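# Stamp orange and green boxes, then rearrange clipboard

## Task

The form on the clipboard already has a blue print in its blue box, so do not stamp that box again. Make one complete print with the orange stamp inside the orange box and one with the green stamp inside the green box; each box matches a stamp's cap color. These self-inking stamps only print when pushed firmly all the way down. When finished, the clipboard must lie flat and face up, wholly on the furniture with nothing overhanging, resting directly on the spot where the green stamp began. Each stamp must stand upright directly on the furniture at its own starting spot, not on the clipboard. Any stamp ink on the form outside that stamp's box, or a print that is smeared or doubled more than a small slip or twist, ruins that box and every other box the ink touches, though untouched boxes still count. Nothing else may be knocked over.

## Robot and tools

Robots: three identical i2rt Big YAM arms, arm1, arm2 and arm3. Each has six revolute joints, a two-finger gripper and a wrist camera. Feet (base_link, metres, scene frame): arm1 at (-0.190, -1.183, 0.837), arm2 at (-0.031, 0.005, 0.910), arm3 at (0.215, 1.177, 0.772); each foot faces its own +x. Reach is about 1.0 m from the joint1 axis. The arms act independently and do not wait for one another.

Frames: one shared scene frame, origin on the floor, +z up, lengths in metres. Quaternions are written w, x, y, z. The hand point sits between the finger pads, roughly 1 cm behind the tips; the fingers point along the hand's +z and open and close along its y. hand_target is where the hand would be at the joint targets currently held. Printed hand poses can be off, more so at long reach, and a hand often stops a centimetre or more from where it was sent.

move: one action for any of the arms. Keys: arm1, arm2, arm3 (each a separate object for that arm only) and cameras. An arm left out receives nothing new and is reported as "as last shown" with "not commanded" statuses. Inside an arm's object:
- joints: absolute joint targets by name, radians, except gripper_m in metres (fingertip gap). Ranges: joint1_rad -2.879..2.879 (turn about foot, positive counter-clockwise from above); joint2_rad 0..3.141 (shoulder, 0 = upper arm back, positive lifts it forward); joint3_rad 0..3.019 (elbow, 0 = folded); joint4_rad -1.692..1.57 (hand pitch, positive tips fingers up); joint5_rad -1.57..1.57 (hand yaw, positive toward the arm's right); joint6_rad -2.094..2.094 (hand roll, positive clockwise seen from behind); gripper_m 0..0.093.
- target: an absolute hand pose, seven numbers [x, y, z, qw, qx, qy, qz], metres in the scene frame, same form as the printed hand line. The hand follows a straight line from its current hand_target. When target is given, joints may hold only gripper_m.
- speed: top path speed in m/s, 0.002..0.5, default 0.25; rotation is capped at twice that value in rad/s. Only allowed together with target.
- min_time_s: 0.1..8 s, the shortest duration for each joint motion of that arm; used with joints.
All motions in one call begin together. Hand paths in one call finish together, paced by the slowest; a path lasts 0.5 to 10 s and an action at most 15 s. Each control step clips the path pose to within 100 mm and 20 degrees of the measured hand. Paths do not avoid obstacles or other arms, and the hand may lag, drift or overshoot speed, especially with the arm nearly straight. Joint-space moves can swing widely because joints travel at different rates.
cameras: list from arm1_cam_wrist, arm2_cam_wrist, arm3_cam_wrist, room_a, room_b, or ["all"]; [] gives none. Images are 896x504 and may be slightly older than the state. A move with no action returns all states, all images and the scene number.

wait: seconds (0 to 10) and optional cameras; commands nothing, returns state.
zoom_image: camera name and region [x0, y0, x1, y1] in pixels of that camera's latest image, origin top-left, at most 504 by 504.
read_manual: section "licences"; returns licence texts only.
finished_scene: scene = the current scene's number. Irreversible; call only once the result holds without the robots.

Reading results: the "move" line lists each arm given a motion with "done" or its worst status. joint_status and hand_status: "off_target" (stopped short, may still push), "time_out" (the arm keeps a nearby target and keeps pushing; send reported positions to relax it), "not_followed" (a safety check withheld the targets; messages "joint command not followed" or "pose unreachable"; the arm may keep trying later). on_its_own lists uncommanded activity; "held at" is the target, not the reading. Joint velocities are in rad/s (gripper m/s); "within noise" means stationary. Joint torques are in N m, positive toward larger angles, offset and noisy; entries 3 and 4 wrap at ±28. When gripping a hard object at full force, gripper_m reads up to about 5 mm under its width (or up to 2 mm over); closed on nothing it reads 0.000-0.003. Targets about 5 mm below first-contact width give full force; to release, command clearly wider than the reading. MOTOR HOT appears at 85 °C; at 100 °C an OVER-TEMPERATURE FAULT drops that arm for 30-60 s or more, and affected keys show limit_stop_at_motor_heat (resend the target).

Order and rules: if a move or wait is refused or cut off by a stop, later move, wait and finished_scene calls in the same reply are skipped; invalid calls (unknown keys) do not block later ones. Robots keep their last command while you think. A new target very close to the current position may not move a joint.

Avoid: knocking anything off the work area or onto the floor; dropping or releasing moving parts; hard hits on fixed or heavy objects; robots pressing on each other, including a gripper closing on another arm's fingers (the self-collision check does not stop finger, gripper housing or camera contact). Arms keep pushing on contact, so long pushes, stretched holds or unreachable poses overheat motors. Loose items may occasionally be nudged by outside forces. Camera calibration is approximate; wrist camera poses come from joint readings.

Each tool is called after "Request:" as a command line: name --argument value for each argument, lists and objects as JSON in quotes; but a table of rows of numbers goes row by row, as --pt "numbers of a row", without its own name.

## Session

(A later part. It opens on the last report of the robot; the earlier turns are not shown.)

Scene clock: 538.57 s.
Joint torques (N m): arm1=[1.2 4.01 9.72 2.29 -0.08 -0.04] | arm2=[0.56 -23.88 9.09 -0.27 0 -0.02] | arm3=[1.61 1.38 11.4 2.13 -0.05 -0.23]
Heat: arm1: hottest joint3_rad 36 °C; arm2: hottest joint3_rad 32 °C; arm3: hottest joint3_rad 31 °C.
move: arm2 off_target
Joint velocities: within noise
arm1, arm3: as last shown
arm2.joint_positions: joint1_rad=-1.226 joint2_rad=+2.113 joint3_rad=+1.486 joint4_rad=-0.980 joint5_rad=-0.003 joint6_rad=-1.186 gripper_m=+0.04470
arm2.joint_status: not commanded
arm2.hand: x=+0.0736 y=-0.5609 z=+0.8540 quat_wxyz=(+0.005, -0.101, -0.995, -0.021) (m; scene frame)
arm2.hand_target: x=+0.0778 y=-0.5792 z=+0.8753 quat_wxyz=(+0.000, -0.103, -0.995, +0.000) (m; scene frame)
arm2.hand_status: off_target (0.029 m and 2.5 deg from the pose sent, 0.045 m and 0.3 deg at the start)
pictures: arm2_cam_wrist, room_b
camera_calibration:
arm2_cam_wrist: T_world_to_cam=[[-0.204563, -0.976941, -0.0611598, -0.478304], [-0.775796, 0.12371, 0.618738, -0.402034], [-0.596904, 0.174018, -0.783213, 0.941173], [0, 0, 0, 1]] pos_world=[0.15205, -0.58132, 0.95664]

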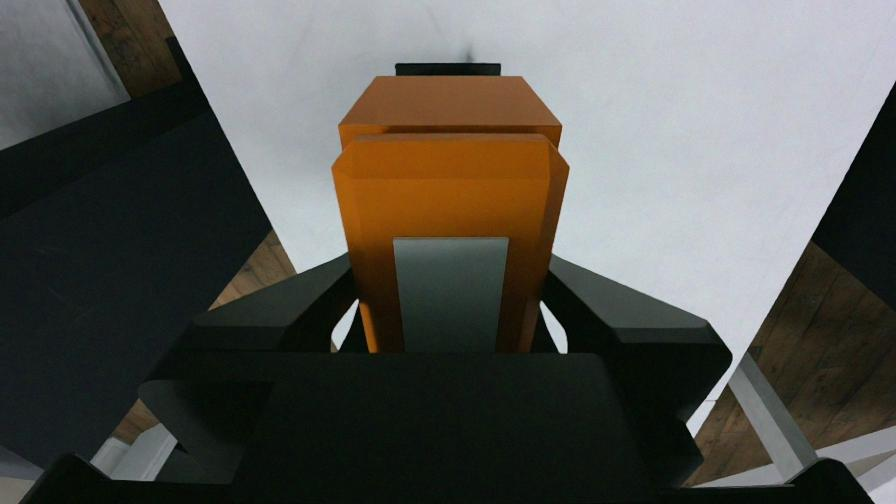

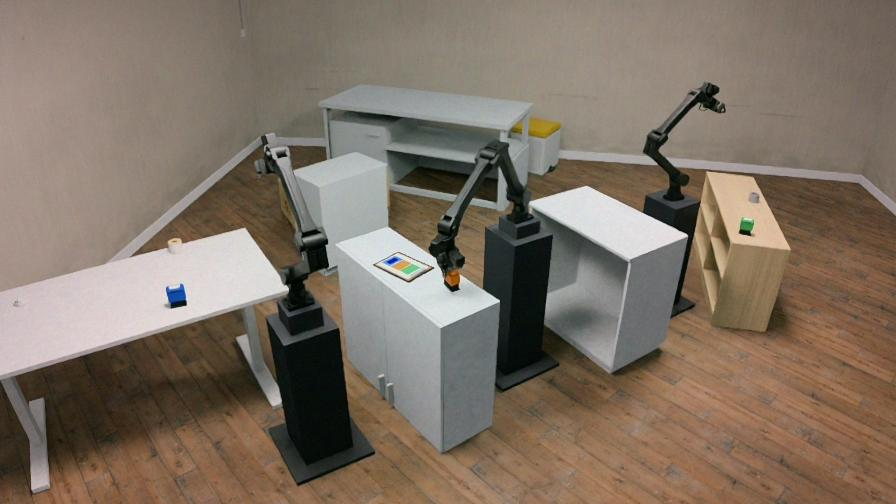

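Request:
move --arm2 '{"target": [0.075, -0.59, 0.945, 0, 0.1030, 0.9947, 0], "speed": 0.2}'

Request:
move --arm2 '{"target": [-0.25, -0.605, 0.93, 0, 0.646, 0.7633, 0], "speed": 0.25}' --cameras '["arm2_cam_wrist", "room_b"]'

Scene clock: 558.73 s.
Joint torques (N m): arm1=[1.14 4.01 9.72 2.28 -0.08 -0.04] | arm2=[-0.5 -22.48 9.84 -0.18 0 -0.12] | arm3=[1.14 1.49 11.49 2.22 -0.08 -0.21]
Heat: arm1: hottest joint3_rad 37 °C; arm2: hottest joint3_rad 32 °C; arm3: hottest joint3_rad 31 °C.
move: arm2 off_target
Joint velocities: within noise
arm1.joint_positions: joint1_rad=+0.023 joint2_rad=+0.597 joint3_rad=+1.331 joint4_rad=-1.319 joint5_rad=+0.149 joint6_rad=+0.062 gripper_m=+0.09396
arm1.joint_status: not commanded
arm1.hand: x=-0.4150 y=-1.1212 z=+1.3581 quat_wxyz=(-0.083, +0.869, -0.126, -0.472) (m; scene frame)
arm1.hand_target: x=-0.4125 y=-1.1215 z=+1.3724 quat_wxyz=(-0.083, +0.861, -0.127, -0.486) (m; scene frame)
arm1.hand_status: not commanded
arm2.joint_positions: joint1_rad=-1.226 joint2_rad=+2.030 joint3_rad=+1.584 joint4_rad=-1.141 joint5_rad=-0.003 joint6_rad=-1.186 gripper_m=+0.04470
arm2.joint_status: not commanded
arm2.hand: x=+0.0766 y=-0.5762 z=+0.9325 quat_wxyz=(+0.003, -0.101, -0.995, -0.012) (m; scene frame)
arm2.hand_target: x=+0.0748 y=-0.5895 z=+0.9451 quat_wxyz=(+0.000, -0.103, -0.995, +0.000) (m; scene frame)
arm2.hand_status: off_target (0.019 m and 1.5 deg from the pose sent, 0.096 m and 2.5 deg at the start)
arm3.joint_positions: joint1_rad=+1.487 joint2_rad=+0.640 joint3_rad=+1.350 joint4_rad=-1.140 joint5_rad=+0.002 joint6_rad=+0.008 gripper_m=+0.09396
arm3.joint_status: not commanded
arm3.hand: x=+0.2877 y=+1.4378 z=+1.3304 quat_wxyz=(-0.429, +0.508, -0.669, -0.332) (m; scene frame)
arm3.hand_target: x=+0.2833 y=+1.4358 z=+1.3448 quat_wxyz=(-0.438, +0.510, -0.657, -0.342) (m; scene frame)
arm3.hand_status: not commanded
pictures: none

Scene clock: 562.00 s.
Joint torques (N m): arm1=[1.2 3.96 9.73 2.29 -0.07 -0.04] | arm2=[-0.09 -23.36 10.62 0.05 -0.09 0.02] | arm3=[1.38 1.08 11.38 2.24 -0.07 -0.2]
Heat: arm1: hottest joint3_rad 37 °C; arm2: hottest joint3_rad 32 °C; arm3: hottest joint3_rad 31 °C.
move: arm2 off_target
Joint velocities: within noise
arm1, arm3: as last shown
arm2.joint_positions: joint1_rad=-1.754 joint2_rad=+2.144 joint3_rad=+1.749 joint4_rad=-1.188 joint5_rad=-0.004 joint6_rad=-0.523 gripper_m=+0.04470
arm2.joint_status: not commanded
arm2.hand: x=-0.2449 y=-0.5914 z=+0.9231 quat_wxyz=(+0.004, -0.641, -0.767, -0.009) (m; scene frame)
arm2.hand_target: x=-0.2497 y=-0.6045 z=+0.9301 quat_wxyz=(+0.000, -0.646, -0.763, +0.000) (m; scene frame)
arm2.hand_status: off_target (0.016 m and 1.3 deg from the pose sent, 0.328 m and 68.9 deg at the start)
pictures: arm2_cam_wrist, room_b
camera_calibration:
arm2_cam_wrist: T_world_to_cam=[[-0.984567, -0.172733, -0.0281298, -0.315026], [-0.152588, 0.768561, 0.621314, -0.1565], [-0.085702, 0.616017, -0.783057, 1.19692], [0, 0, 0, 1]] pos_world=[-0.231465, -0.67146, 1.02563]

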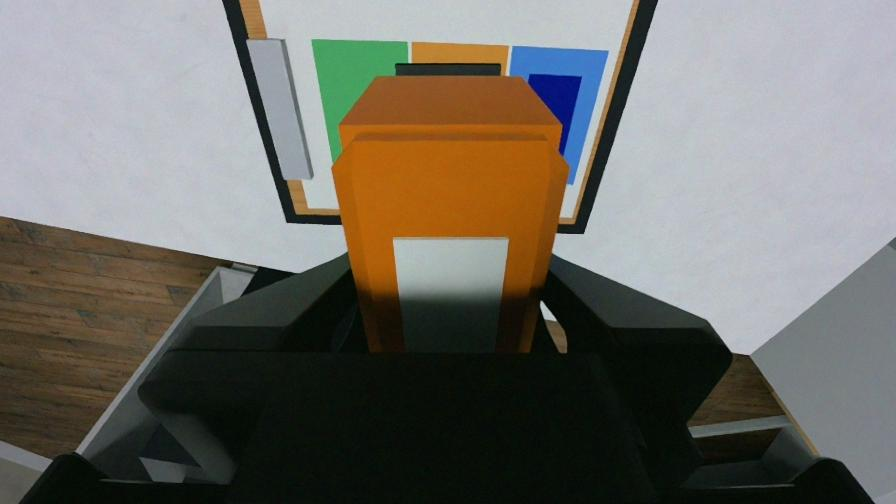

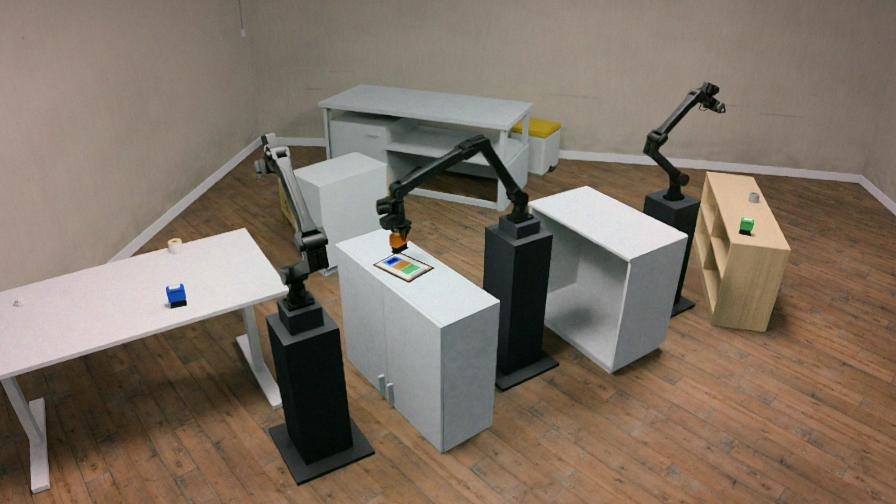

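Request:
move --arm2 '{"target": [-0.2475, -0.588, 0.842, 0, 0.6547, 0.7559, 0], "speed": 0.1}' --cameras '["arm2_cam_wrist"]'

Scene clock: 589.37 s.
Joint torques (N m): arm1=[1.2 4.07 9.72 2.28 -0.08 -0.04] | arm2=[-0.26 -24 6.67 0.8 -0.08 0.01] | arm3=[1.26 1.32 11.44 2.25 -0.07 -0.19]
Heat: arm1: hottest joint3_rad 37 °C; arm2: hottest joint3_rad 34 °C; arm3: hottest joint3_rad 31 °C.
move: arm2 done
Joint velocities: within noise
arm1, arm3: as last shown
arm2.joint_positions: joint1_rad=-1.754 joint2_rad=+2.222 joint3_rad=+1.662 joint4_rad=-1.013 joint5_rad=-0.004 joint6_rad=-0.504 gripper_m=+0.04470
arm2.joint_status: not commanded
arm2.hand: x=-0.2433 y=-0.5857 z=+0.8461 quat_wxyz=(+0.002, -0.649, -0.761, -0.004) (m; scene frame)
arm2.hand_target: x=-0.2474 y=-0.5880 z=+0.8421 quat_wxyz=(+0.000, -0.655, -0.756, +0.000) (m; scene frame)
arm2.hand_status: done (0.006 m and 1.0 deg from the pose sent, 0.081 m and 2.3 deg at the start)
pictures: arm2_cam_wrist
camera_calibration:
arm2_cam_wrist: T_world_to_cam=[[-0.987713, -0.154581, -0.0229528, -0.309072], [-0.135909, 0.777172, 0.614437, -0.0979225], [-0.0771418, 0.610007, -0.788632, 1.13663], [0, 0, 0, 1]] pos_world=[-0.230901, -0.665027, 0.949457]

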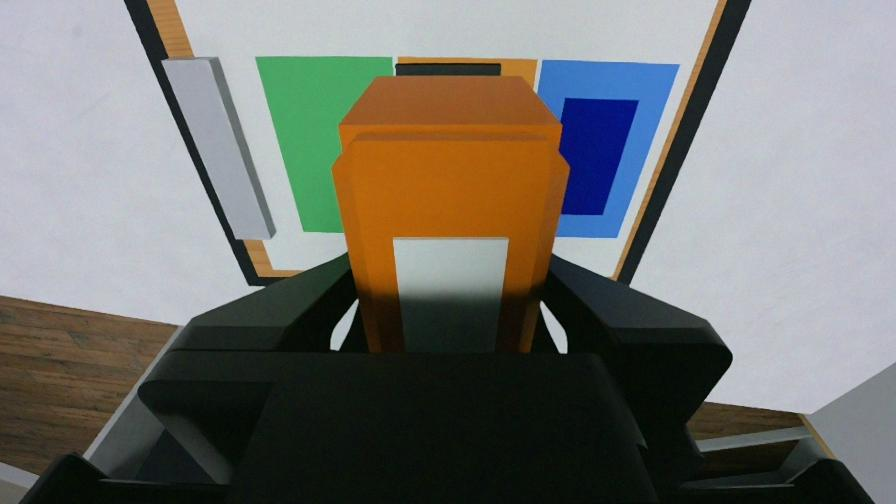

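Request:
move --arm2 '{"joints": {"joint1_rad": -1.780, "joint2_rad": 2.238, "joint3_rad": 1.664, "joint4_rad": -0.985}, "min_time_s": 1.5}' --cameras '["arm2_cam_wrist"]'

Scene clock: 623.67 s.
Joint torques (N m): arm1=[1.2 3.96 9.72 2.28 -0.07 -0.04] | arm2=[-1.08 -23.3 6.52 0.87 -0.09 0.02] | arm3=[1.61 1.38 11.23 2.1 -0.11 -0.22]
Heat: arm1: hottest joint3_rad 37 °C; arm2: hottest joint3_rad 32 °C; arm3: hottest joint3_rad 31 °C.
move: arm2 done
Joint velocities: within noise
arm1, arm3: as last shown
arm2.joint_positions: joint1_rad=-1.768 joint2_rad=+2.222 joint3_rad=+1.662 joint4_rad=-0.998 joint5_rad=-0.004 joint6_rad=-0.504 gripper_m=+0.04470
arm2.joint_status: all done
arm2.hand: x=-0.2530 y=-0.5861 z=+0.8462 quat_wxyz=(+0.000, -0.654, -0.757, +0.003) (m; scene frame)
arm2.hand_target: x=-0.2605 y=-0.5845 z=+0.8371 quat_wxyz=(-0.001, -0.663, -0.749, +0.003) (m; scene frame)
arm2.hand_status: not commanded
pictures: arm2_cam_wrist
camera_calibration:
arm2_cam_wrist: T_world_to_cam=[[-0.989885, -0.141004, -0.0156462, -0.317456], [-0.121734, 0.787577, 0.604072, -0.0804336], [-0.0728539, 0.599867, -0.796776, 1.13818], [0, 0, 0, 1]] pos_world=[-0.241116, -0.664169, 0.950493]

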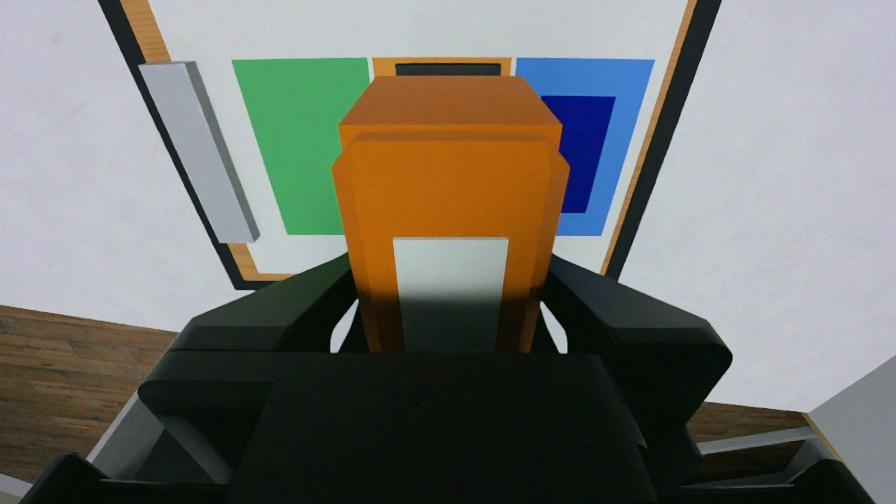

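Request:
move --arm2 '{"joints": {"joint2_rad": 2.53, "joint3_rad": 1.50, "joint4_rad": -0.90}, "min_time_s": 4}' --cameras '["arm2_cam_wrist"]'

Scene clock: 650.73 s.
Joint torques (N m): arm1=[1.14 4.01 9.72 2.28 -0.07 -0.04] | arm2=[-0.67 -2.61 -2.56 0.65 -0.02 0.01] | arm3=[1.14 0.91 11.48 2.03 -0.07 -0.19]
Heat: arm1: hottest joint3_rad 37 °C; arm2: hottest joint3_rad 32 °C; arm3: hottest joint3_rad 32 °C.
move: arm2 time_out
Joint velocities: within noise
arm1, arm3: as last shown
arm2.joint_positions: joint1_rad=-1.768 joint2_rad=+2.272 joint3_rad=+1.612 joint4_rad=-0.907 joint5_rad=-0.005 joint6_rad=-0.503 gripper_m=+0.04469
arm2.joint_status: joint2_rad time_out (moved +0.050 of +0.308); joint3_rad time_out (moved -0.050 of -0.162); the others done
arm2.on_its_own: joint2_rad reads +2.272 and still pushes toward +2.530 since a time_out; joint3_rad reads +1.612 and still pushes toward +1.500 since a time_out
arm2.hand: x=-0.2491 y=-0.5752 z=+0.8005 quat_wxyz=(+0.000, -0.655, -0.756, -0.001) (m; scene frame)
arm2.hand_target: x=-0.2055 y=-0.4404 z=+0.6401 quat_wxyz=(+0.063, -0.652, -0.736, -0.171) (m; scene frame)
arm2.hand_status: not commanded
pictures: arm2_cam_wrist
camera_calibration:
arm2_cam_wrist: T_world_to_cam=[[-0.99003, -0.139278, -0.0210382, -0.307534], [-0.123144, 0.783311, 0.60931, -0.0679837], [-0.0683838, 0.605826, -0.792653, 1.09673], [0, 0, 0, 1]] pos_world=[-0.237841, -0.654005, 0.904275]

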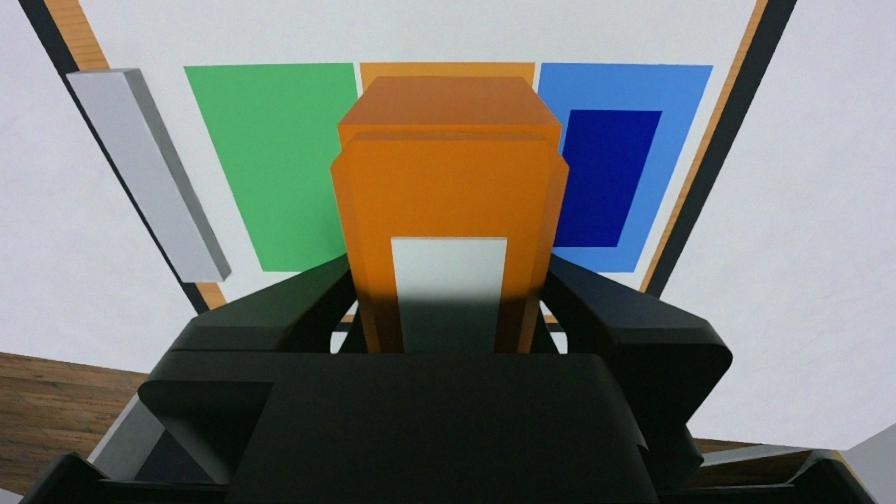

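Request:
move --arm2 '{"joints": {"joint2_rad": 2.60, "joint3_rad": 1.495, "joint4_rad": -0.89}, "min_time_s": 1.5}' --cameras '["arm2_cam_wrist"]'

Scene clock: 660.30 s.
Joint torques (N m): arm1=[1.14 4.01 9.73 2.28 -0.08 -0.04] | arm2=[-1.03 3.19 -2.7 1.05 -0.01 0.01] | arm3=[1.38 1.44 11.45 2.28 -0.07 -0.13]
Heat: arm1: hottest joint3_rad 37 °C; arm2: hottest joint3_rad 31 °C; arm3: hottest joint3_rad 32 °C.
move: arm2 time_out
Joint velocities: within noise
arm1, arm3: as last shown
arm2.joint_positions: joint1_rad=-1.768 joint2_rad=+2.274 joint3_rad=+1.612 joint4_rad=-0.907 joint5_rad=-0.006 joint6_rad=-0.503 gripper_m=+0.04469
arm2.joint_status: joint2_rad time_out (moved +0.002 of +0.328); joint3_rad time_out (moved +0.000 of -0.117); the others done
arm2.on_its_own: joint2_rad reads +2.274 and still pushes toward +2.600 since a time_out; joint3_rad reads +1.612 and still pushes toward +1.499 since a time_out
arm2.hand: x=-0.2488 y=-0.5747 z=+0.7991 quat_wxyz=(+0.001, -0.655, -0.756, -0.002) (m; scene frame)
arm2.hand_target: x=-0.1957 y=-0.4149 z=+0.6082 quat_wxyz=(+0.073, -0.648, -0.731, -0.199) (m; scene frame)
arm2.hand_status: not commanded
pictures: arm2_cam_wrist
camera_calibration:
arm2_cam_wrist: T_world_to_cam=[[-0.99, -0.139271, -0.022445, -0.306149], [-0.123868, 0.782086, 0.610736, -0.0695435], [-0.0675038, 0.607409, -0.791516, 1.09558], [0, 0, 0, 1]] pos_world=[-0.237746, -0.653714, 0.90277]

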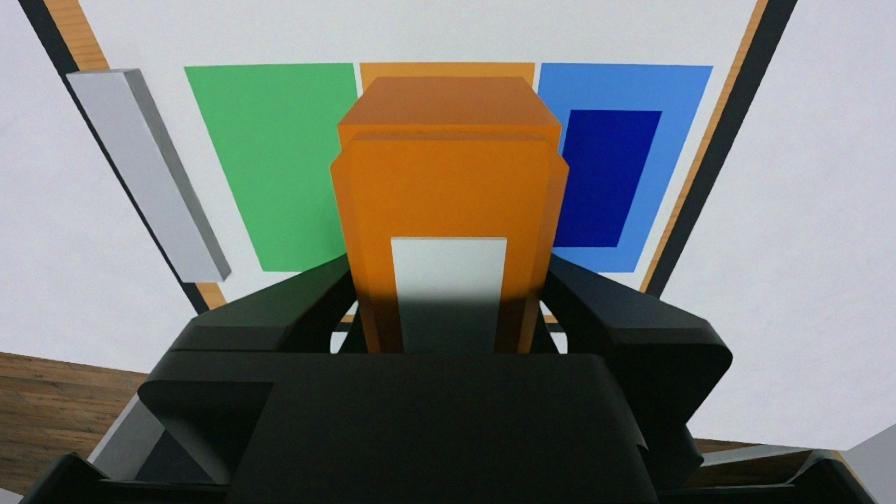

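Request:
move --arm2 '{"joints": {"joint2_rad": 2.237, "joint3_rad": 1.618, "joint4_rad": -0.953}, "min_time_s": 2.5}'

Request:
move --arm2 '{"joints": {"joint2_rad": 2.15, "joint3_rad": 1.64, "joint4_rad": -0.96}, "min_time_s": 1.5}' --cameras '["arm2_cam_wrist"]'

Scene clock: 669.63 s.
Joint torques (N m): arm1=[1.14 4.01 9.72 2.28 -0.07 -0.04] | arm2=[-0.97 -22.95 6.31 -0.03 -0.01 0.01] | arm3=[1.79 1.32 11.43 2.17 -0.09 -0.19]
Heat: arm1: hottest joint3_rad 37 °C; arm2: hottest joint3_rad 31 °C; arm3: hottest joint3_rad 32 °C.
move: arm2 done
Joint velocities: within noise
arm1, arm3: as last shown
arm2.joint_positions: joint1_rad=-1.768 joint2_rad=+2.217 joint3_rad=+1.616 joint4_rad=-0.942 joint5_rad=-0.006 joint6_rad=-0.503 gripper_m=+0.04468
arm2.joint_status: all done
arm2.hand: x=-0.2509 y=-0.5806 z=+0.8348 quat_wxyz=(-0.004, -0.654, -0.756, +0.010) (m; scene frame)
arm2.hand_target: x=-0.2557 y=-0.5721 z=+0.8233 quat_wxyz=(+0.001, -0.663, -0.749, -0.003) (m; scene frame)
arm2.hand_status: not commanded
pictures: none

Scene clock: 671.53 s.
Joint torques (N m): arm1=[1.2 3.96 9.72 2.28 -0.07 -0.04] | arm2=[-1.14 -26.17 8.34 -0.06 0 0] | arm3=[1.49 1.67 11.51 2.1 -0.09 -0.21]
Heat: arm1: hottest joint3_rad 37 °C; arm2: hottest joint3_rad 31 °C; arm3: hottest joint3_rad 32 °C.
move: arm2 done
Joint velocities: within noise
arm1, arm3: as last shown
arm2.joint_positions: joint1_rad=-1.768 joint2_rad=+2.170 joint3_rad=+1.616 joint4_rad=-0.949 joint5_rad=-0.006 joint6_rad=-0.503 gripper_m=+0.04468
arm2.joint_status: all done
arm2.hand: x=-0.2533 y=-0.5875 z=+0.8632 quat_wxyz=(-0.011, -0.654, -0.756, +0.029) (m; scene frame)
arm2.hand_target: x=-0.2643 y=-0.5951 z=+0.8833 quat_wxyz=(-0.016, -0.662, -0.748, +0.044) (m; scene frame)
arm2.hand_status: not commanded
pictures: arm2_cam_wrist
camera_calibration:
arm2_cam_wrist: T_world_to_cam=[[-0.990103, -0.140021, 0.00950148, -0.338893], [-0.110379, 0.818732, 0.563467, -0.0334066], [-0.0866766, 0.556841, -0.826084, 1.14901], [0, 0, 0, 1]] pos_world=[-0.239634, -0.659917, 0.971223]

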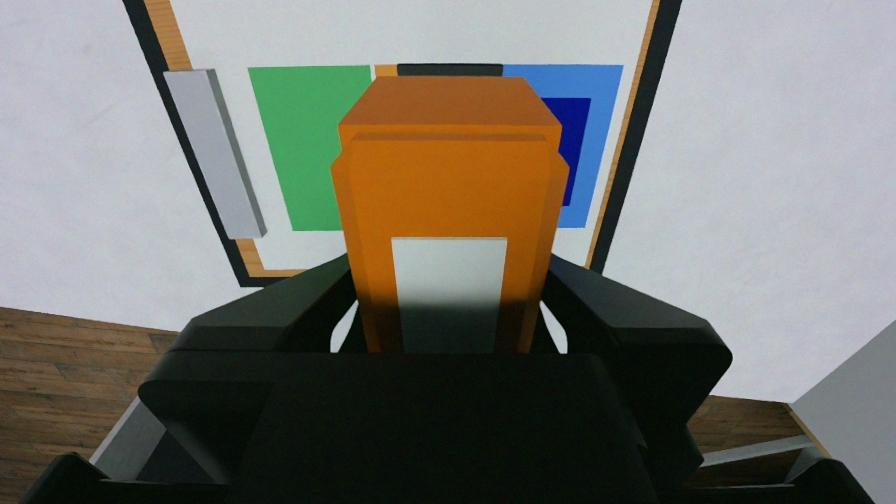

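Request:
move --arm2 '{"target": [-0.24, -0.605, 0.94, 0, 0.6547, 0.7559, 0], "speed": 0.2}'

Request:
move --arm2 '{"target": [0.076, -0.585, 0.925, 0, 0.1030, 0.9947, 0], "speed": 0.25}' --cameras '["arm2_cam_wrist", "room_b"]'

Request:
zoom_image --camera "room_b" --region '[350, 220, 500, 310]'

Scene clock: 680.77 s.
Joint torques (N m): arm1=[1.2 4.01 9.72 2.29 -0.08 -0.04] | arm2=[0.62 -24.7 10.32 -0.14 0 0.04] | arm3=[1.67 1.44 11.54 2.17 -0.06 -0.18]
Heat: arm1: hottest joint3_rad 37 °C; arm2: hottest joint3_rad 31 °C; arm3: hottest joint3_rad 32 °C.
move: arm2 off_target
Joint velocities: within noise
arm1.joint_positions: joint1_rad=+0.023 joint2_rad=+0.597 joint3_rad=+1.331 joint4_rad=-1.319 joint5_rad=+0.149 joint6_rad=+0.062 gripper_m=+0.09396
arm1.joint_status: not commanded
arm1.hand: x=-0.4150 y=-1.1212 z=+1.3581 quat_wxyz=(-0.083, +0.869, -0.126, -0.472) (m; scene frame)
arm1.hand_target: x=-0.4125 y=-1.1215 z=+1.3724 quat_wxyz=(-0.083, +0.861, -0.127, -0.486) (m; scene frame)
arm1.hand_status: not commanded
arm2.joint_positions: joint1_rad=-1.749 joint2_rad=+2.146 joint3_rad=+1.747 joint4_rad=-1.203 joint5_rad=-0.006 joint6_rad=-0.485 gripper_m=+0.04468
arm2.joint_status: not commanded
arm2.hand: x=-0.2404 y=-0.5882 z=+0.9214 quat_wxyz=(+0.007, -0.654, -0.756, -0.017) (m; scene frame)
arm2.hand_target: x=-0.2397 y=-0.6042 z=+0.9401 quat_wxyz=(+0.000, -0.655, -0.756, +0.000) (m; scene frame)
arm2.hand_status: off_target (0.025 m and 2.1 deg from the pose sent, 0.080 m and 3.6 deg at the start)
arm3.joint_positions: joint1_rad=+1.487 joint2_rad=+0.640 joint3_rad=+1.350 joint4_rad=-1.140 joint5_rad=+0.002 joint6_rad=+0.008 gripper_m=+0.09396
arm3.joint_status: not commanded
arm3.hand: x=+0.2877 y=+1.4378 z=+1.3304 quat_wxyz=(-0.429, +0.508, -0.669, -0.332) (m; scene frame)
arm3.hand_target: x=+0.2833 y=+1.4358 z=+1.3448 quat_wxyz=(-0.438, +0.510, -0.657, -0.342) (m; scene frame)
arm3.hand_status: not commanded
pictures: none

Scene clock: 684.10 s.
Joint torques (N m): arm1=[1.2 4.01 9.72 2.28 -0.08 -0.04] | arm2=[0.38 -23.94 7.82 0.61 0.02 -0.2] | arm3=[1.61 1.14 11.43 2.14 -0.1 -0.21]
Heat: arm1: hottest joint3_rad 37 °C; arm2: hottest joint3_rad 31 °C; arm3: hottest joint3_rad 32 °C.
move: arm2 off_target
Joint velocities: within noise
arm1, arm3: as last shown
arm2.joint_positions: joint1_rad=-1.231 joint2_rad=+2.053 joint3_rad=+1.570 joint4_rad=-1.115 joint5_rad=-0.003 joint6_rad=-1.174 gripper_m=+0.04468
arm2.joint_status: not commanded
arm2.hand: x=+0.0731 y=-0.5746 z=+0.9144 quat_wxyz=(+0.004, -0.110, -0.994, -0.018) (m; scene frame)
arm2.hand_target: x=+0.0759 y=-0.5847 z=+0.9252 quat_wxyz=(+0.000, -0.103, -0.995, +0.000) (m; scene frame)
arm2.hand_status: off_target (0.015 m and 2.2 deg from the pose sent, 0.316 m and 69.9 deg at the start)
pictures: arm2_cam_wrist, room_b
camera_calibration:
arm2_cam_wrist: T_world_to_cam=[[-0.221988, -0.973546, -0.0541313, -0.491356], [-0.774144, 0.142224, 0.616826, -0.4258], [-0.592809, 0.178833, -0.785236, 0.994989], [0, 0, 0, 1]] pos_world=[0.151134, -0.595736, 1.01735]

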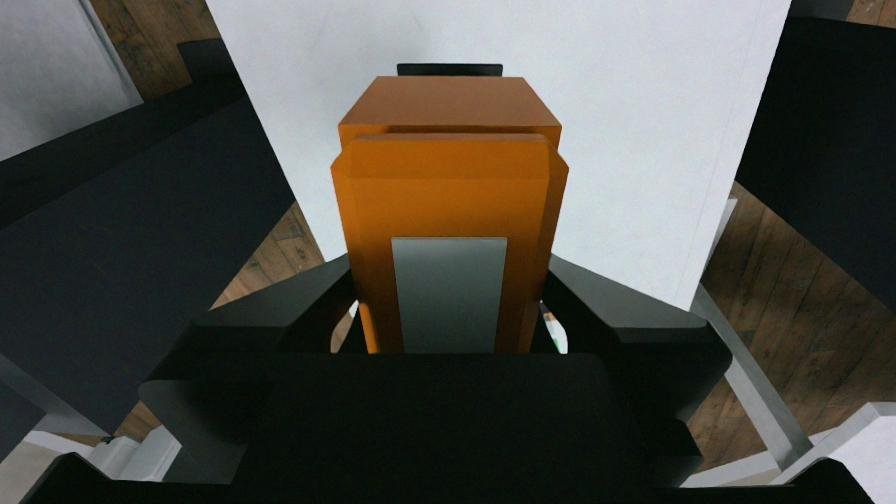

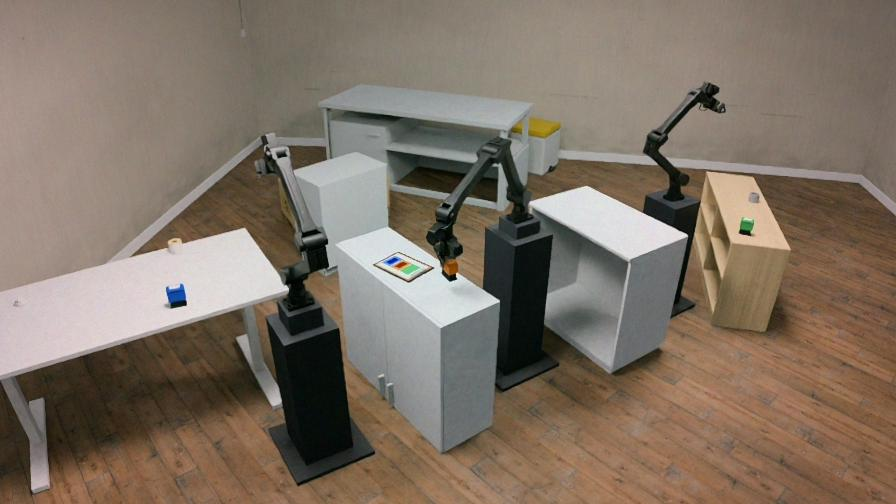

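Scaled by 3.360 from the camera's 896x504 image, which has a finer 1280x720 frame.

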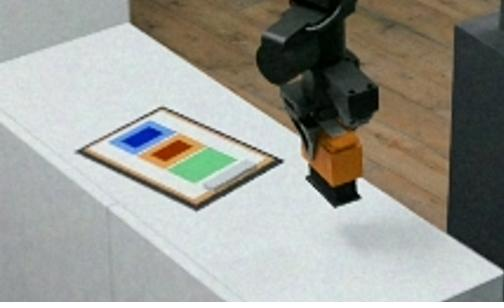

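Request:
move --arm2 '{"target": [0.076, -0.575, 0.838, 0, 0.1030, 0.9947, 0], "speed": 0.1}'

Request:
move --arm2 '{"target": [0.076, -0.575, 0.818, 0, 0.1030, 0.9947, 0], "speed": 0.05}' --cameras '["arm2_cam_wrist", "room_b"]'

Request:
zoom_image --camera "room_b" --region '[400, 220, 500, 310]'

Scene clock: 693.20 s.
Joint torques (N m): arm1=[1.14 4.01 9.72 2.28 -0.07 -0.03] | arm2=[0.56 -22.48 6.16 0.8 0.02 -0.17] | arm3=[1.55 1.49 11.41 2.25 -0.08 -0.23]
Heat: arm1: hottest joint3_rad 37 °C; arm2: hottest joint3_rad 32 °C; arm3: hottest joint3_rad 32 °C.
move: arm2 done
Joint velocities: within noise
arm1, arm3: as last shown
arm2.joint_positions: joint1_rad=-1.231 joint2_rad=+2.136 joint3_rad=+1.490 joint4_rad=-0.925 joint5_rad=-0.003 joint6_rad=-1.174 gripper_m=+0.04468
arm2.joint_status: not commanded
arm2.hand: x=+0.0725 y=-0.5718 z=+0.8413 quat_wxyz=(+0.000, -0.110, -0.994, -0.005) (m; scene frame)
arm2.hand_target: x=+0.0760 y=-0.5750 z=+0.8381 quat_wxyz=(+0.000, -0.103, -0.995, +0.000) (m; scene frame)
arm2.hand_status: done (0.006 m and 0.9 deg from the pose sent, 0.077 m and 2.2 deg at the start)
pictures: none

Scene clock: 694.20 s.
Joint torques (N m): arm1=[1.2 4.01 9.72 2.29 -0.08 -0.03] | arm2=[0.32 -21.48 5.67 0.92 0 -0.18] | arm3=[2.02 1.32 11.45 2.19 -0.08 -0.23]
Heat: arm1: hottest joint3_rad 37 °C; arm2: hottest joint3_rad 32 °C; arm3: hottest joint3_rad 32 °C.
move: arm2 off_target
Joint velocities: within noise
arm1, arm3: as last shown
arm2.joint_positions: joint1_rad=-1.231 joint2_rad=+2.156 joint3_rad=+1.490 joint4_rad=-0.889 joint5_rad=-0.003 joint6_rad=-1.174 gripper_m=+0.04468
arm2.joint_status: not commanded
arm2.hand: x=+0.0732 y=-0.5765 z=+0.8301 quat_wxyz=(-0.001, -0.109, -0.994, +0.003) (m; scene frame)
arm2.hand_target: x=+0.0759 y=-0.5747 z=+0.8182 quat_wxyz=(+0.000, -0.103, -0.995, +0.000) (m; scene frame)
arm2.hand_status: off_target (0.012 m and 0.8 deg from the pose sent, 0.024 m and 0.9 deg at the start)
pictures: arm2_cam_wrist, room_b
camera_calibration:
arm2_cam_wrist: T_world_to_cam=[[-0.221309, -0.975096, -0.0144939, -0.531615], [-0.778356, 0.167664, 0.605022, -0.348657], [-0.587524, 0.145178, -0.796077, 0.918316], [0, 0, 0, 1]] pos_world=[0.150502, -0.593238, 0.93429]

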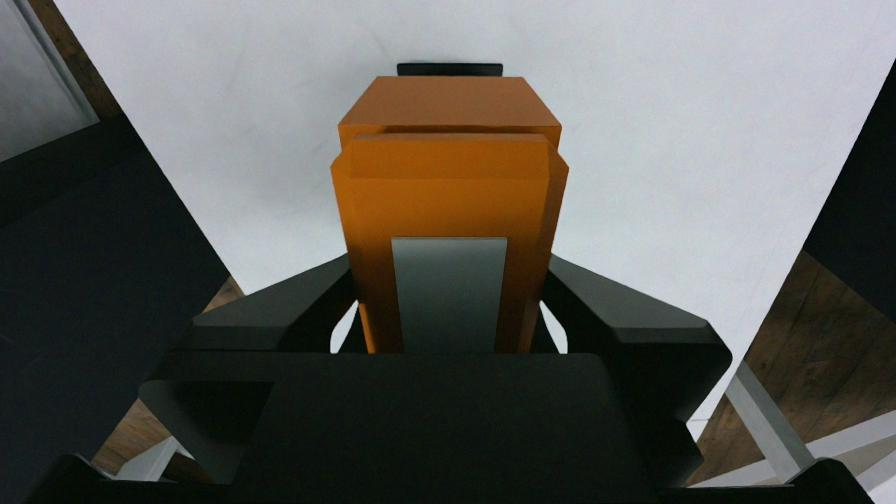

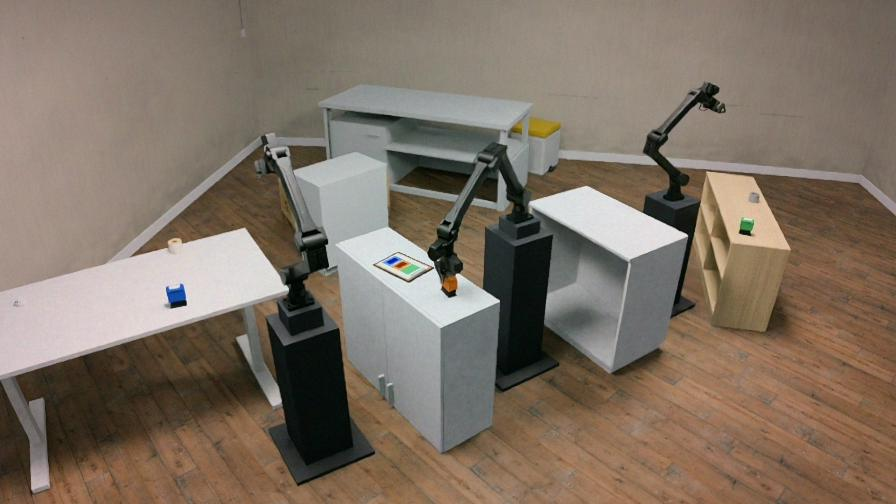

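Scaled by 5.040 from the camera's 896x504 image, which has a finer 1280x720 frame.

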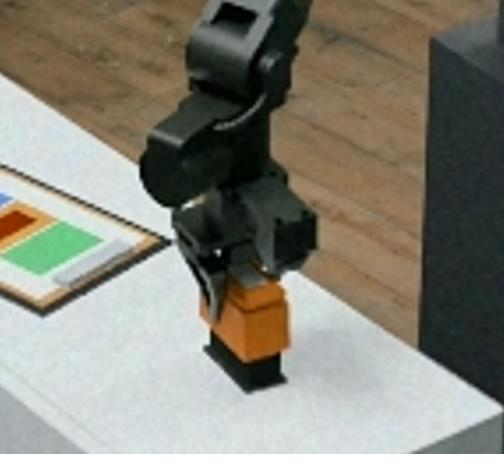

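Request:
move --arm2 '{"joints": {"gripper_m": 0.092}}'

Request:
move --arm2 '{"target": [0.078, -0.580, 0.945, 0, 0.1030, 0.9947, 0], "speed": 0.15}' --cameras '["arm2_cam_wrist", "room_b"]'

Scene clock: 699.30 s.
Joint torques (N m): arm1=[1.2 3.96 9.73 2.28 -0.08 -0.03] | arm2=[0.5 -21.3 5.68 0.88 -0.02 -0.16] | arm3=[2.2 1.32 11.44 2.37 -0.08 -0.19]
Heat: arm1: hottest joint3_rad 37 °C; arm2: hottest joint3_rad 32 °C; arm3: hottest joint3_rad 32 °C.
move: arm2 done
Joint velocities: within noise
arm1, arm3: as last shown
arm2.joint_positions: joint1_rad=-1.231 joint2_rad=+2.156 joint3_rad=+1.490 joint4_rad=-0.888 joint5_rad=-0.003 joint6_rad=-1.174 gripper_m=+0.09182
arm2.joint_status: all done
arm2.hand: x=+0.0732 y=-0.5767 z=+0.8299 quat_wxyz=(-0.002, -0.109, -0.994, +0.003) (m; scene frame)
arm2.hand_target: x=+0.0759 y=-0.5748 z=+0.8182 quat_wxyz=(+0.000, -0.103, -0.995, +0.000) (m; scene frame)
arm2.hand_status: not commanded
pictures: none

Scene clock: 700.90 s.
Joint torques (N m): arm1=[1.2 4.01 9.72 2.28 -0.08 -0.04] | arm2=[0.56 -22.42 9.44 -0.28 -0.02 -0.14] | arm3=[1.73 1.08 11.47 2.19 -0.08 -0.21]
Heat: arm1: hottest joint3_rad 37 °C; arm2: hottest joint3_rad 32 °C; arm3: hottest joint3_rad 32 °C.
move: arm2 off_target
Joint velocities: within noise
arm1, arm3: as last shown
arm2.joint_positions: joint1_rad=-1.231 joint2_rad=+2.008 joint3_rad=+1.549 joint4_rad=-1.127 joint5_rad=-0.003 joint6_rad=-1.174 gripper_m=+0.09191
arm2.joint_status: not commanded
arm2.hand: x=+0.0719 y=-0.5685 z=+0.9332 quat_wxyz=(+0.003, -0.110, -0.994, -0.011) (m; scene frame)
arm2.hand_target: x=+0.0779 y=-0.5796 z=+0.9450 quat_wxyz=(+0.000, -0.103, -0.995, +0.000) (m; scene frame)
arm2.hand_status: off_target (0.018 m and 1.5 deg from the pose sent, 0.115 m and 0.8 deg at the start)
pictures: arm2_cam_wrist, room_b
camera_calibration:
arm2_cam_wrist: T_world_to_cam=[[-0.221461, -0.974267, -0.0419447, -0.496407], [-0.775176, 0.149783, 0.613732, -0.431946], [-0.591656, 0.168432, -0.7884, 1.0048], [0, 0, 0, 1]] pos_world=[0.149727, -0.588175, 1.03646]

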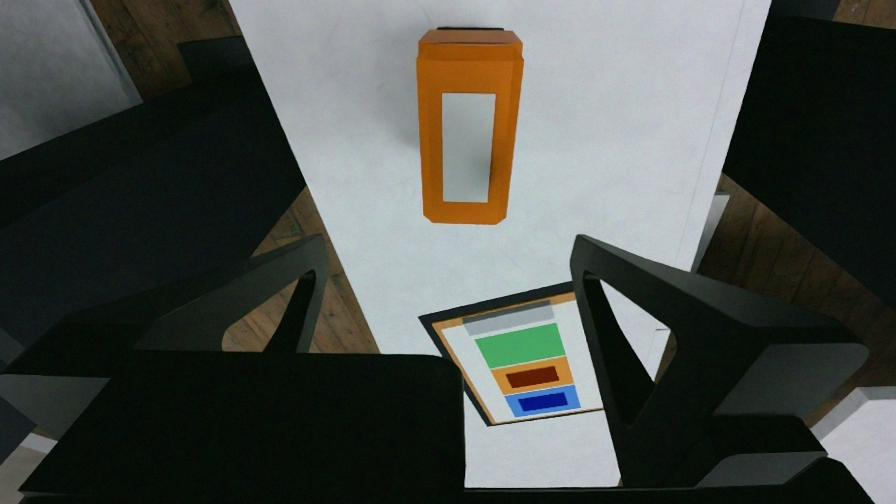

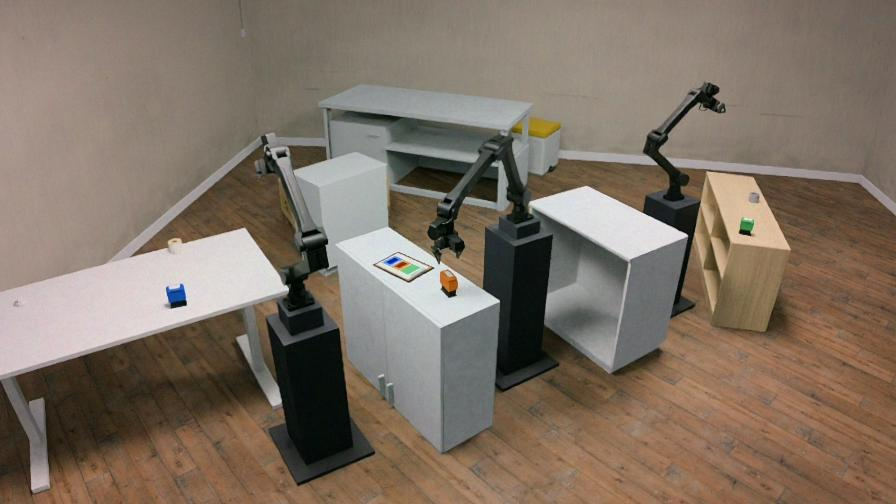

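Request:
move --arm2 '{"target": [-0.133, -0.582, 0.90, 0, 0.656, 0.7547, 0], "speed": 0.25, "joints": {"gripper_m": 0.053}}'

Request:
move --arm2 '{"target": [-0.133, -0.570, 0.835, 0, 0.656, 0.7547, 0], "speed": 0.15}' --cameras '["arm2_cam_wrist"]'

Scene clock: 714.97 s.
Joint torques (N m): arm1=[1.2 4.01 9.72 2.28 -0.08 -0.04] | arm2=[-0.62 -20.54 8.12 0.81 -0.06 0.03] | arm3=[1.85 1.49 11.49 2.22 -0.09 -0.18]
Heat: arm1: hottest joint3_rad 37 °C; arm2: hottest joint3_rad 32 °C; arm3: hottest joint3_rad 32 °C.
move: arm2 off_target
Joint velocities: within noise
arm1, arm3: as last shown
arm2.joint_positions: joint1_rad=-1.576 joint2_rad=+2.044 joint3_rad=+1.529 joint4_rad=-1.058 joint5_rad=-0.003 joint6_rad=-0.324 gripper_m=+0.05312
arm2.joint_status: all done
arm2.hand: x=-0.1285 y=-0.5735 z=+0.9068 quat_wxyz=(+0.003, -0.650, -0.760, -0.004) (m; scene frame)
arm2.hand_target: x=-0.1330 y=-0.5817 z=+0.9002 quat_wxyz=(+0.000, -0.656, -0.755, +0.000) (m; scene frame)
arm2.hand_status: off_target (0.012 m and 1.1 deg from the pose sent, 0.208 m and 69.4 deg at the start)
pictures: none

Scene clock: 716.20 s.
Joint torques (N m): arm1=[1.2 4.01 9.72 2.28 -0.08 -0.04] | arm2=[-0.67 -21.19 6.48 0.87 -0.05 -0.01] | arm3=[1.85 1.2 11.48 2.1 -0.08 -0.18]
Heat: arm1: hottest joint3_rad 37 °C; arm2: hottest joint3_rad 32 °C; arm3: hottest joint3_rad 32 °C.
move: arm2 done
Joint velocities: within noise
arm1, arm3: as last shown
arm2.joint_positions: joint1_rad=-1.576 joint2_rad=+2.126 joint3_rad=+1.467 joint4_rad=-0.910 joint5_rad=-0.003 joint6_rad=-0.324 gripper_m=+0.05312
arm2.joint_status: not commanded
arm2.hand: x=-0.1278 y=-0.5677 z=+0.8406 quat_wxyz=(+0.002, -0.650, -0.760, -0.002) (m; scene frame)
arm2.hand_target: x=-0.1330 y=-0.5699 z=+0.8351 quat_wxyz=(+0.000, -0.656, -0.755, +0.000) (m; scene frame)
arm2.hand_status: done (0.008 m and 1.0 deg from the pose sent, 0.072 m and 1.1 deg at the start)
pictures: arm2_cam_wrist
camera_calibration:
arm2_cam_wrist: T_world_to_cam=[[-0.988217, -0.15168, -0.0204836, -0.192895], [-0.132311, 0.779308, 0.612513, -0.0895423], [-0.0769428, 0.608006, -0.790195, 1.13031], [0, 0, 0, 1]] pos_world=[-0.1155, -0.646716, 0.944064]

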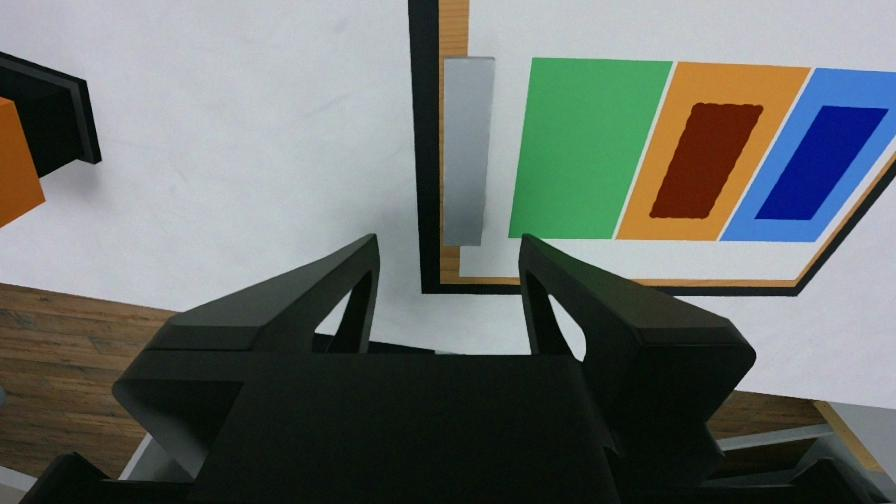

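Request:
move --arm2 '{"target": [-0.139, -0.570, 0.800, 0, 0.656, 0.7547, 0], "speed": 0.05}' --cameras '["arm2_cam_wrist"]'

Scene clock: 790.97 s.
Joint torques (N m): arm1=[1.14 4.01 9.73 2.29 -0.08 -0.03] | arm2=[-0.91 -21.13 5.83 0.87 -0.06 -0.11] | arm3=[1.55 0.97 11.43 2.1 -0.06 -0.2]
Heat: arm1: hottest joint3_rad 37 °C; arm2: hottest joint2_rad 32 °C; arm3: hottest joint3_rad 32 °C.
move: arm2 off_target
Joint velocities: within noise
arm1.joint_positions: joint1_rad=+0.023 joint2_rad=+0.597 joint3_rad=+1.331 joint4_rad=-1.319 joint5_rad=+0.149 joint6_rad=+0.062 gripper_m=+0.09396
arm1.joint_status: not commanded
arm1.hand: x=-0.4150 y=-1.1212 z=+1.3581 quat_wxyz=(-0.083, +0.869, -0.126, -0.472) (m; scene frame)
arm1.hand_target: x=-0.4125 y=-1.1215 z=+1.3724 quat_wxyz=(-0.083, +0.861, -0.127, -0.486) (m; scene frame)
arm1.hand_status: not commanded
arm2.joint_positions: joint1_rad=-1.582 joint2_rad=+2.178 joint3_rad=+1.467 joint4_rad=-0.846 joint5_rad=-0.003 joint6_rad=-0.324 gripper_m=+0.05312
arm2.joint_status: not commanded
arm2.hand: x=-0.1322 y=-0.5716 z=+0.8117 quat_wxyz=(-0.001, -0.652, -0.758, +0.003) (m; scene frame)
arm2.hand_target: x=-0.1388 y=-0.5698 z=+0.8002 quat_wxyz=(+0.000, -0.656, -0.755, +0.000) (m; scene frame)
arm2.hand_status: off_target (0.014 m and 0.7 deg from the pose sent, 0.042 m and 1.0 deg at the start)
arm3.joint_positions: joint1_rad=+1.487 joint2_rad=+0.640 joint3_rad=+1.350 joint4_rad=-1.140 joint5_rad=+0.002 joint6_rad=+0.008 gripper_m=+0.09396
arm3.joint_status: not commanded
arm3.hand: x=+0.2877 y=+1.4378 z=+1.3304 quat_wxyz=(-0.429, +0.508, -0.669, -0.332) (m; scene frame)
arm3.hand_target: x=+0.2833 y=+1.4358 z=+1.3448 quat_wxyz=(-0.438, +0.510, -0.657, -0.342) (m; scene frame)
arm3.hand_status: not commanded
pictures: arm2_cam_wrist
camera_calibration:
arm2_cam_wrist: T_world_to_cam=[[-0.989165, -0.145856, -0.0167085, -0.198242], [-0.126276, 0.787234, 0.603587, -0.0567513], [-0.0748832, 0.599157, -0.797122, 1.11044], [0, 0, 0, 1]] pos_world=[-0.120108, -0.649564, 0.916095]

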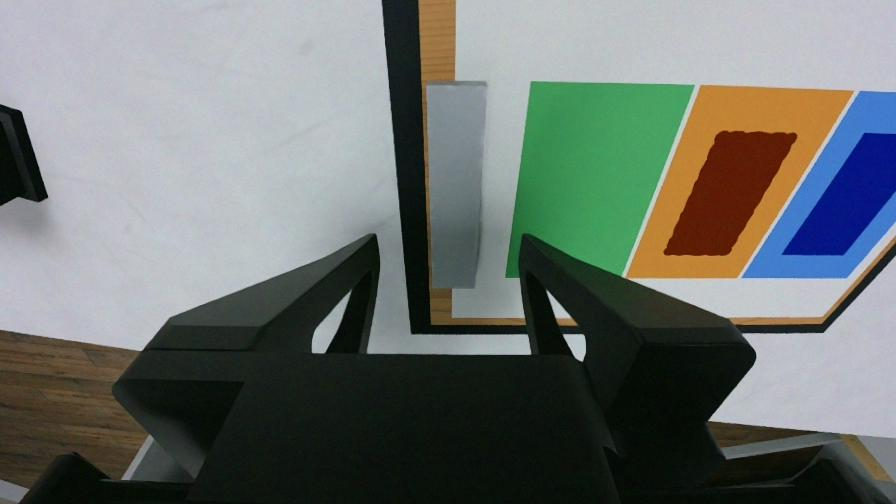

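Request:
move --arm2 '{"target": [-0.144, -0.570, 0.770, 0, 0.656, 0.7547, 0], "speed": 0.05}' --cameras '["arm2_cam_wrist"]'

Scene clock: 808.37 s.
Joint torques (N m): arm1=[1.26 4.07 9.73 2.28 -0.08 -0.04] | arm2=[-0.91 -20.95 5.93 0.84 -0.07 -0.19] | arm3=[1.73 1.79 11.52 2.19 -0.1 -0.25]
Heat: arm1: hottest joint3_rad 37 °C; arm2: hottest joint2_rad 32 °C; arm3: hottest joint3_rad 32 °C.
move: arm2 off_target
Joint velocities: within noise
arm1, arm3: as last shown
arm2.joint_positions: joint1_rad=-1.589 joint2_rad=+2.227 joint3_rad=+1.467 joint4_rad=-0.795 joint5_rad=-0.003 joint6_rad=-0.324 gripper_m=+0.05311
arm2.joint_status: not commanded
arm2.hand: x=-0.1367 y=-0.5717 z=+0.7843 quat_wxyz=(-0.002, -0.655, -0.756, +0.004) (m; scene frame)
arm2.hand_target: x=-0.1439 y=-0.5695 z=+0.7703 quat_wxyz=(+0.000, -0.656, -0.755, +0.000) (m; scene frame)
arm2.hand_status: off_target (0.016 m and 0.6 deg from the pose sent, 0.043 m and 0.7 deg at the start)
pictures: arm2_cam_wrist
camera_calibration:
arm2_cam_wrist: T_world_to_cam=[[-0.990095, -0.139504, -0.0158164, -0.200328], [-0.120868, 0.789627, 0.601565, -0.0370156], [-0.0714318, 0.597518, -0.798668, 1.08907], [0, 0, 0, 1]] pos_world=[-0.125023, -0.649456, 0.888902]

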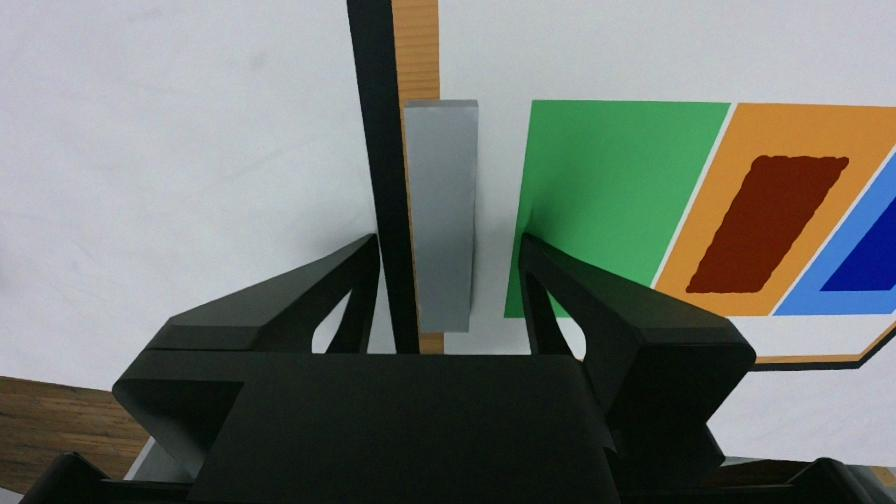

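Request:
move --arm2 '{"target": [-0.142, -0.570, 0.758, 0, 0.656, 0.7547, 0], "speed": 0.04}' --cameras '["arm2_cam_wrist"]'

Request:
move --arm2 '{"joints": {"gripper_m": 0.012}}' --cameras '["arm2_cam_wrist"]'

Scene clock: 815.73 s.
Joint torques (N m): arm1=[1.2 4.01 9.72 2.29 -0.08 -0.04] | arm2=[-0.85 -19.31 5.71 1.22 -0.07 -0.14] | arm3=[1.2 1.32 11.34 2.18 -0.03 -0.19]
Heat: arm1: hottest joint3_rad 37 °C; arm2: hottest joint3_rad 32 °C; arm3: hottest joint3_rad 32 °C.
move: arm2 off_target
Joint velocities: within noise
arm1, arm3: as last shown
arm2.joint_positions: joint1_rad=-1.589 joint2_rad=+2.227 joint3_rad=+1.467 joint4_rad=-0.781 joint5_rad=-0.003 joint6_rad=-0.324 gripper_m=+0.05311
arm2.joint_status: not commanded
arm2.hand: x=-0.1373 y=-0.5750 z=+0.7844 quat_wxyz=(-0.005, -0.654, -0.756, +0.010) (m; scene frame)
arm2.hand_target: x=-0.1417 y=-0.5690 z=+0.7590 quat_wxyz=(+0.000, -0.656, -0.755, +0.000) (m; scene frame)
arm2.hand_status: off_target (0.027 m and 1.3 deg from the pose sent, 0.027 m and 0.6 deg at the start)
pictures: arm2_cam_wrist
camera_calibration:
arm2_cam_wrist: T_world_to_cam=[[-0.990116, -0.139766, -0.0116235, -0.204871], [-0.11951, 0.797434, 0.591452, -0.0218989], [-0.0733959, 0.586996, -0.806256, 1.09068], [0, 0, 0, 1]] pos_world=[-0.125412, -0.651394, 0.889937]

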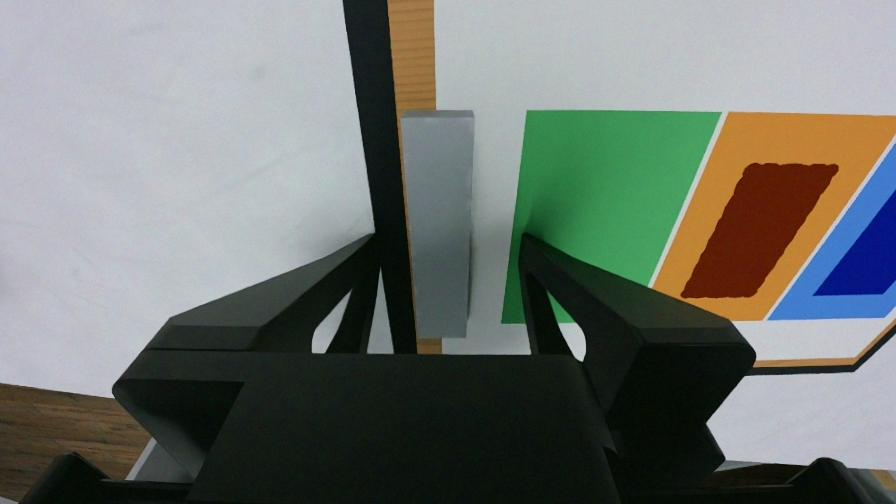

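Scene clock: 816.37 s.
Joint torques (N m): arm1=[1.14 4.01 9.72 2.28 -0.08 -0.04] | arm2=[-0.67 -19.43 5.72 0.92 0.12 -0.15] | arm3=[1.55 1.14 11.49 2.14 -0.09 -0.21]
Heat: arm1: hottest joint3_rad 37 °C; arm2: hottest joint3_rad 32 °C; arm3: hottest joint3_rad 32 °C.
move: arm2 off_target
Joint velocities: within noise
arm1, arm3: as last shown
arm2.joint_positions: joint1_rad=-1.589 joint2_rad=+2.227 joint3_rad=+1.467 joint4_rad=-0.775 joint5_rad=-0.008 joint6_rad=-0.325 gripper_m=+0.01916
arm2.joint_status: gripper_m off_target (ended at +0.01919, target +0.01200)
arm2.hand: x=-0.1365 y=-0.5768 z=+0.7842 quat_wxyz=(-0.009, -0.654, -0.756, +0.011) (m; scene frame)
arm2.hand_target: x=-0.1416 y=-0.5689 z=+0.7589 quat_wxyz=(+0.000, -0.656, -0.755, +0.000) (m; scene frame)
arm2.hand_status: not commanded
pictures: arm2_cam_wrist
camera_calibration:
arm2_cam_wrist: T_world_to_cam=[[-0.989926, -0.140829, -0.0146251, -0.202519], [-0.122687, 0.801637, 0.585087, -0.0133097], [-0.0706732, 0.580987, -0.810839, 1.09212], [0, 0, 0, 1]] pos_world=[-0.124928, -0.652358, 0.890359]

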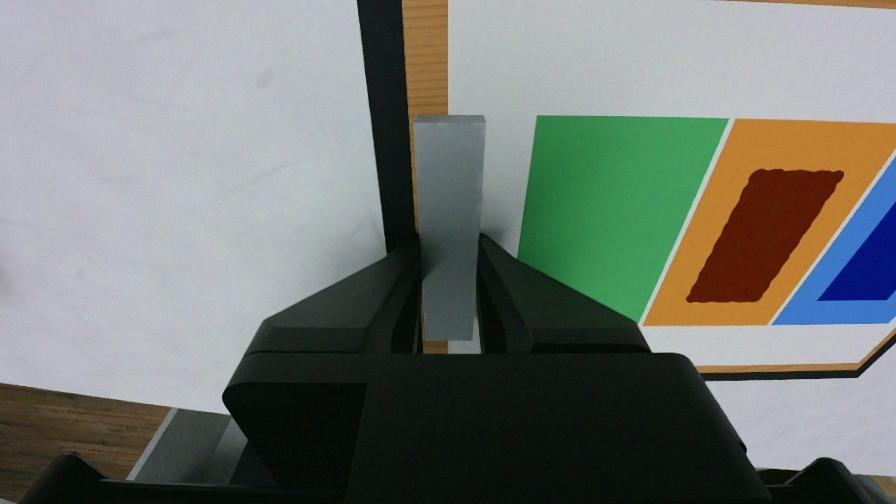

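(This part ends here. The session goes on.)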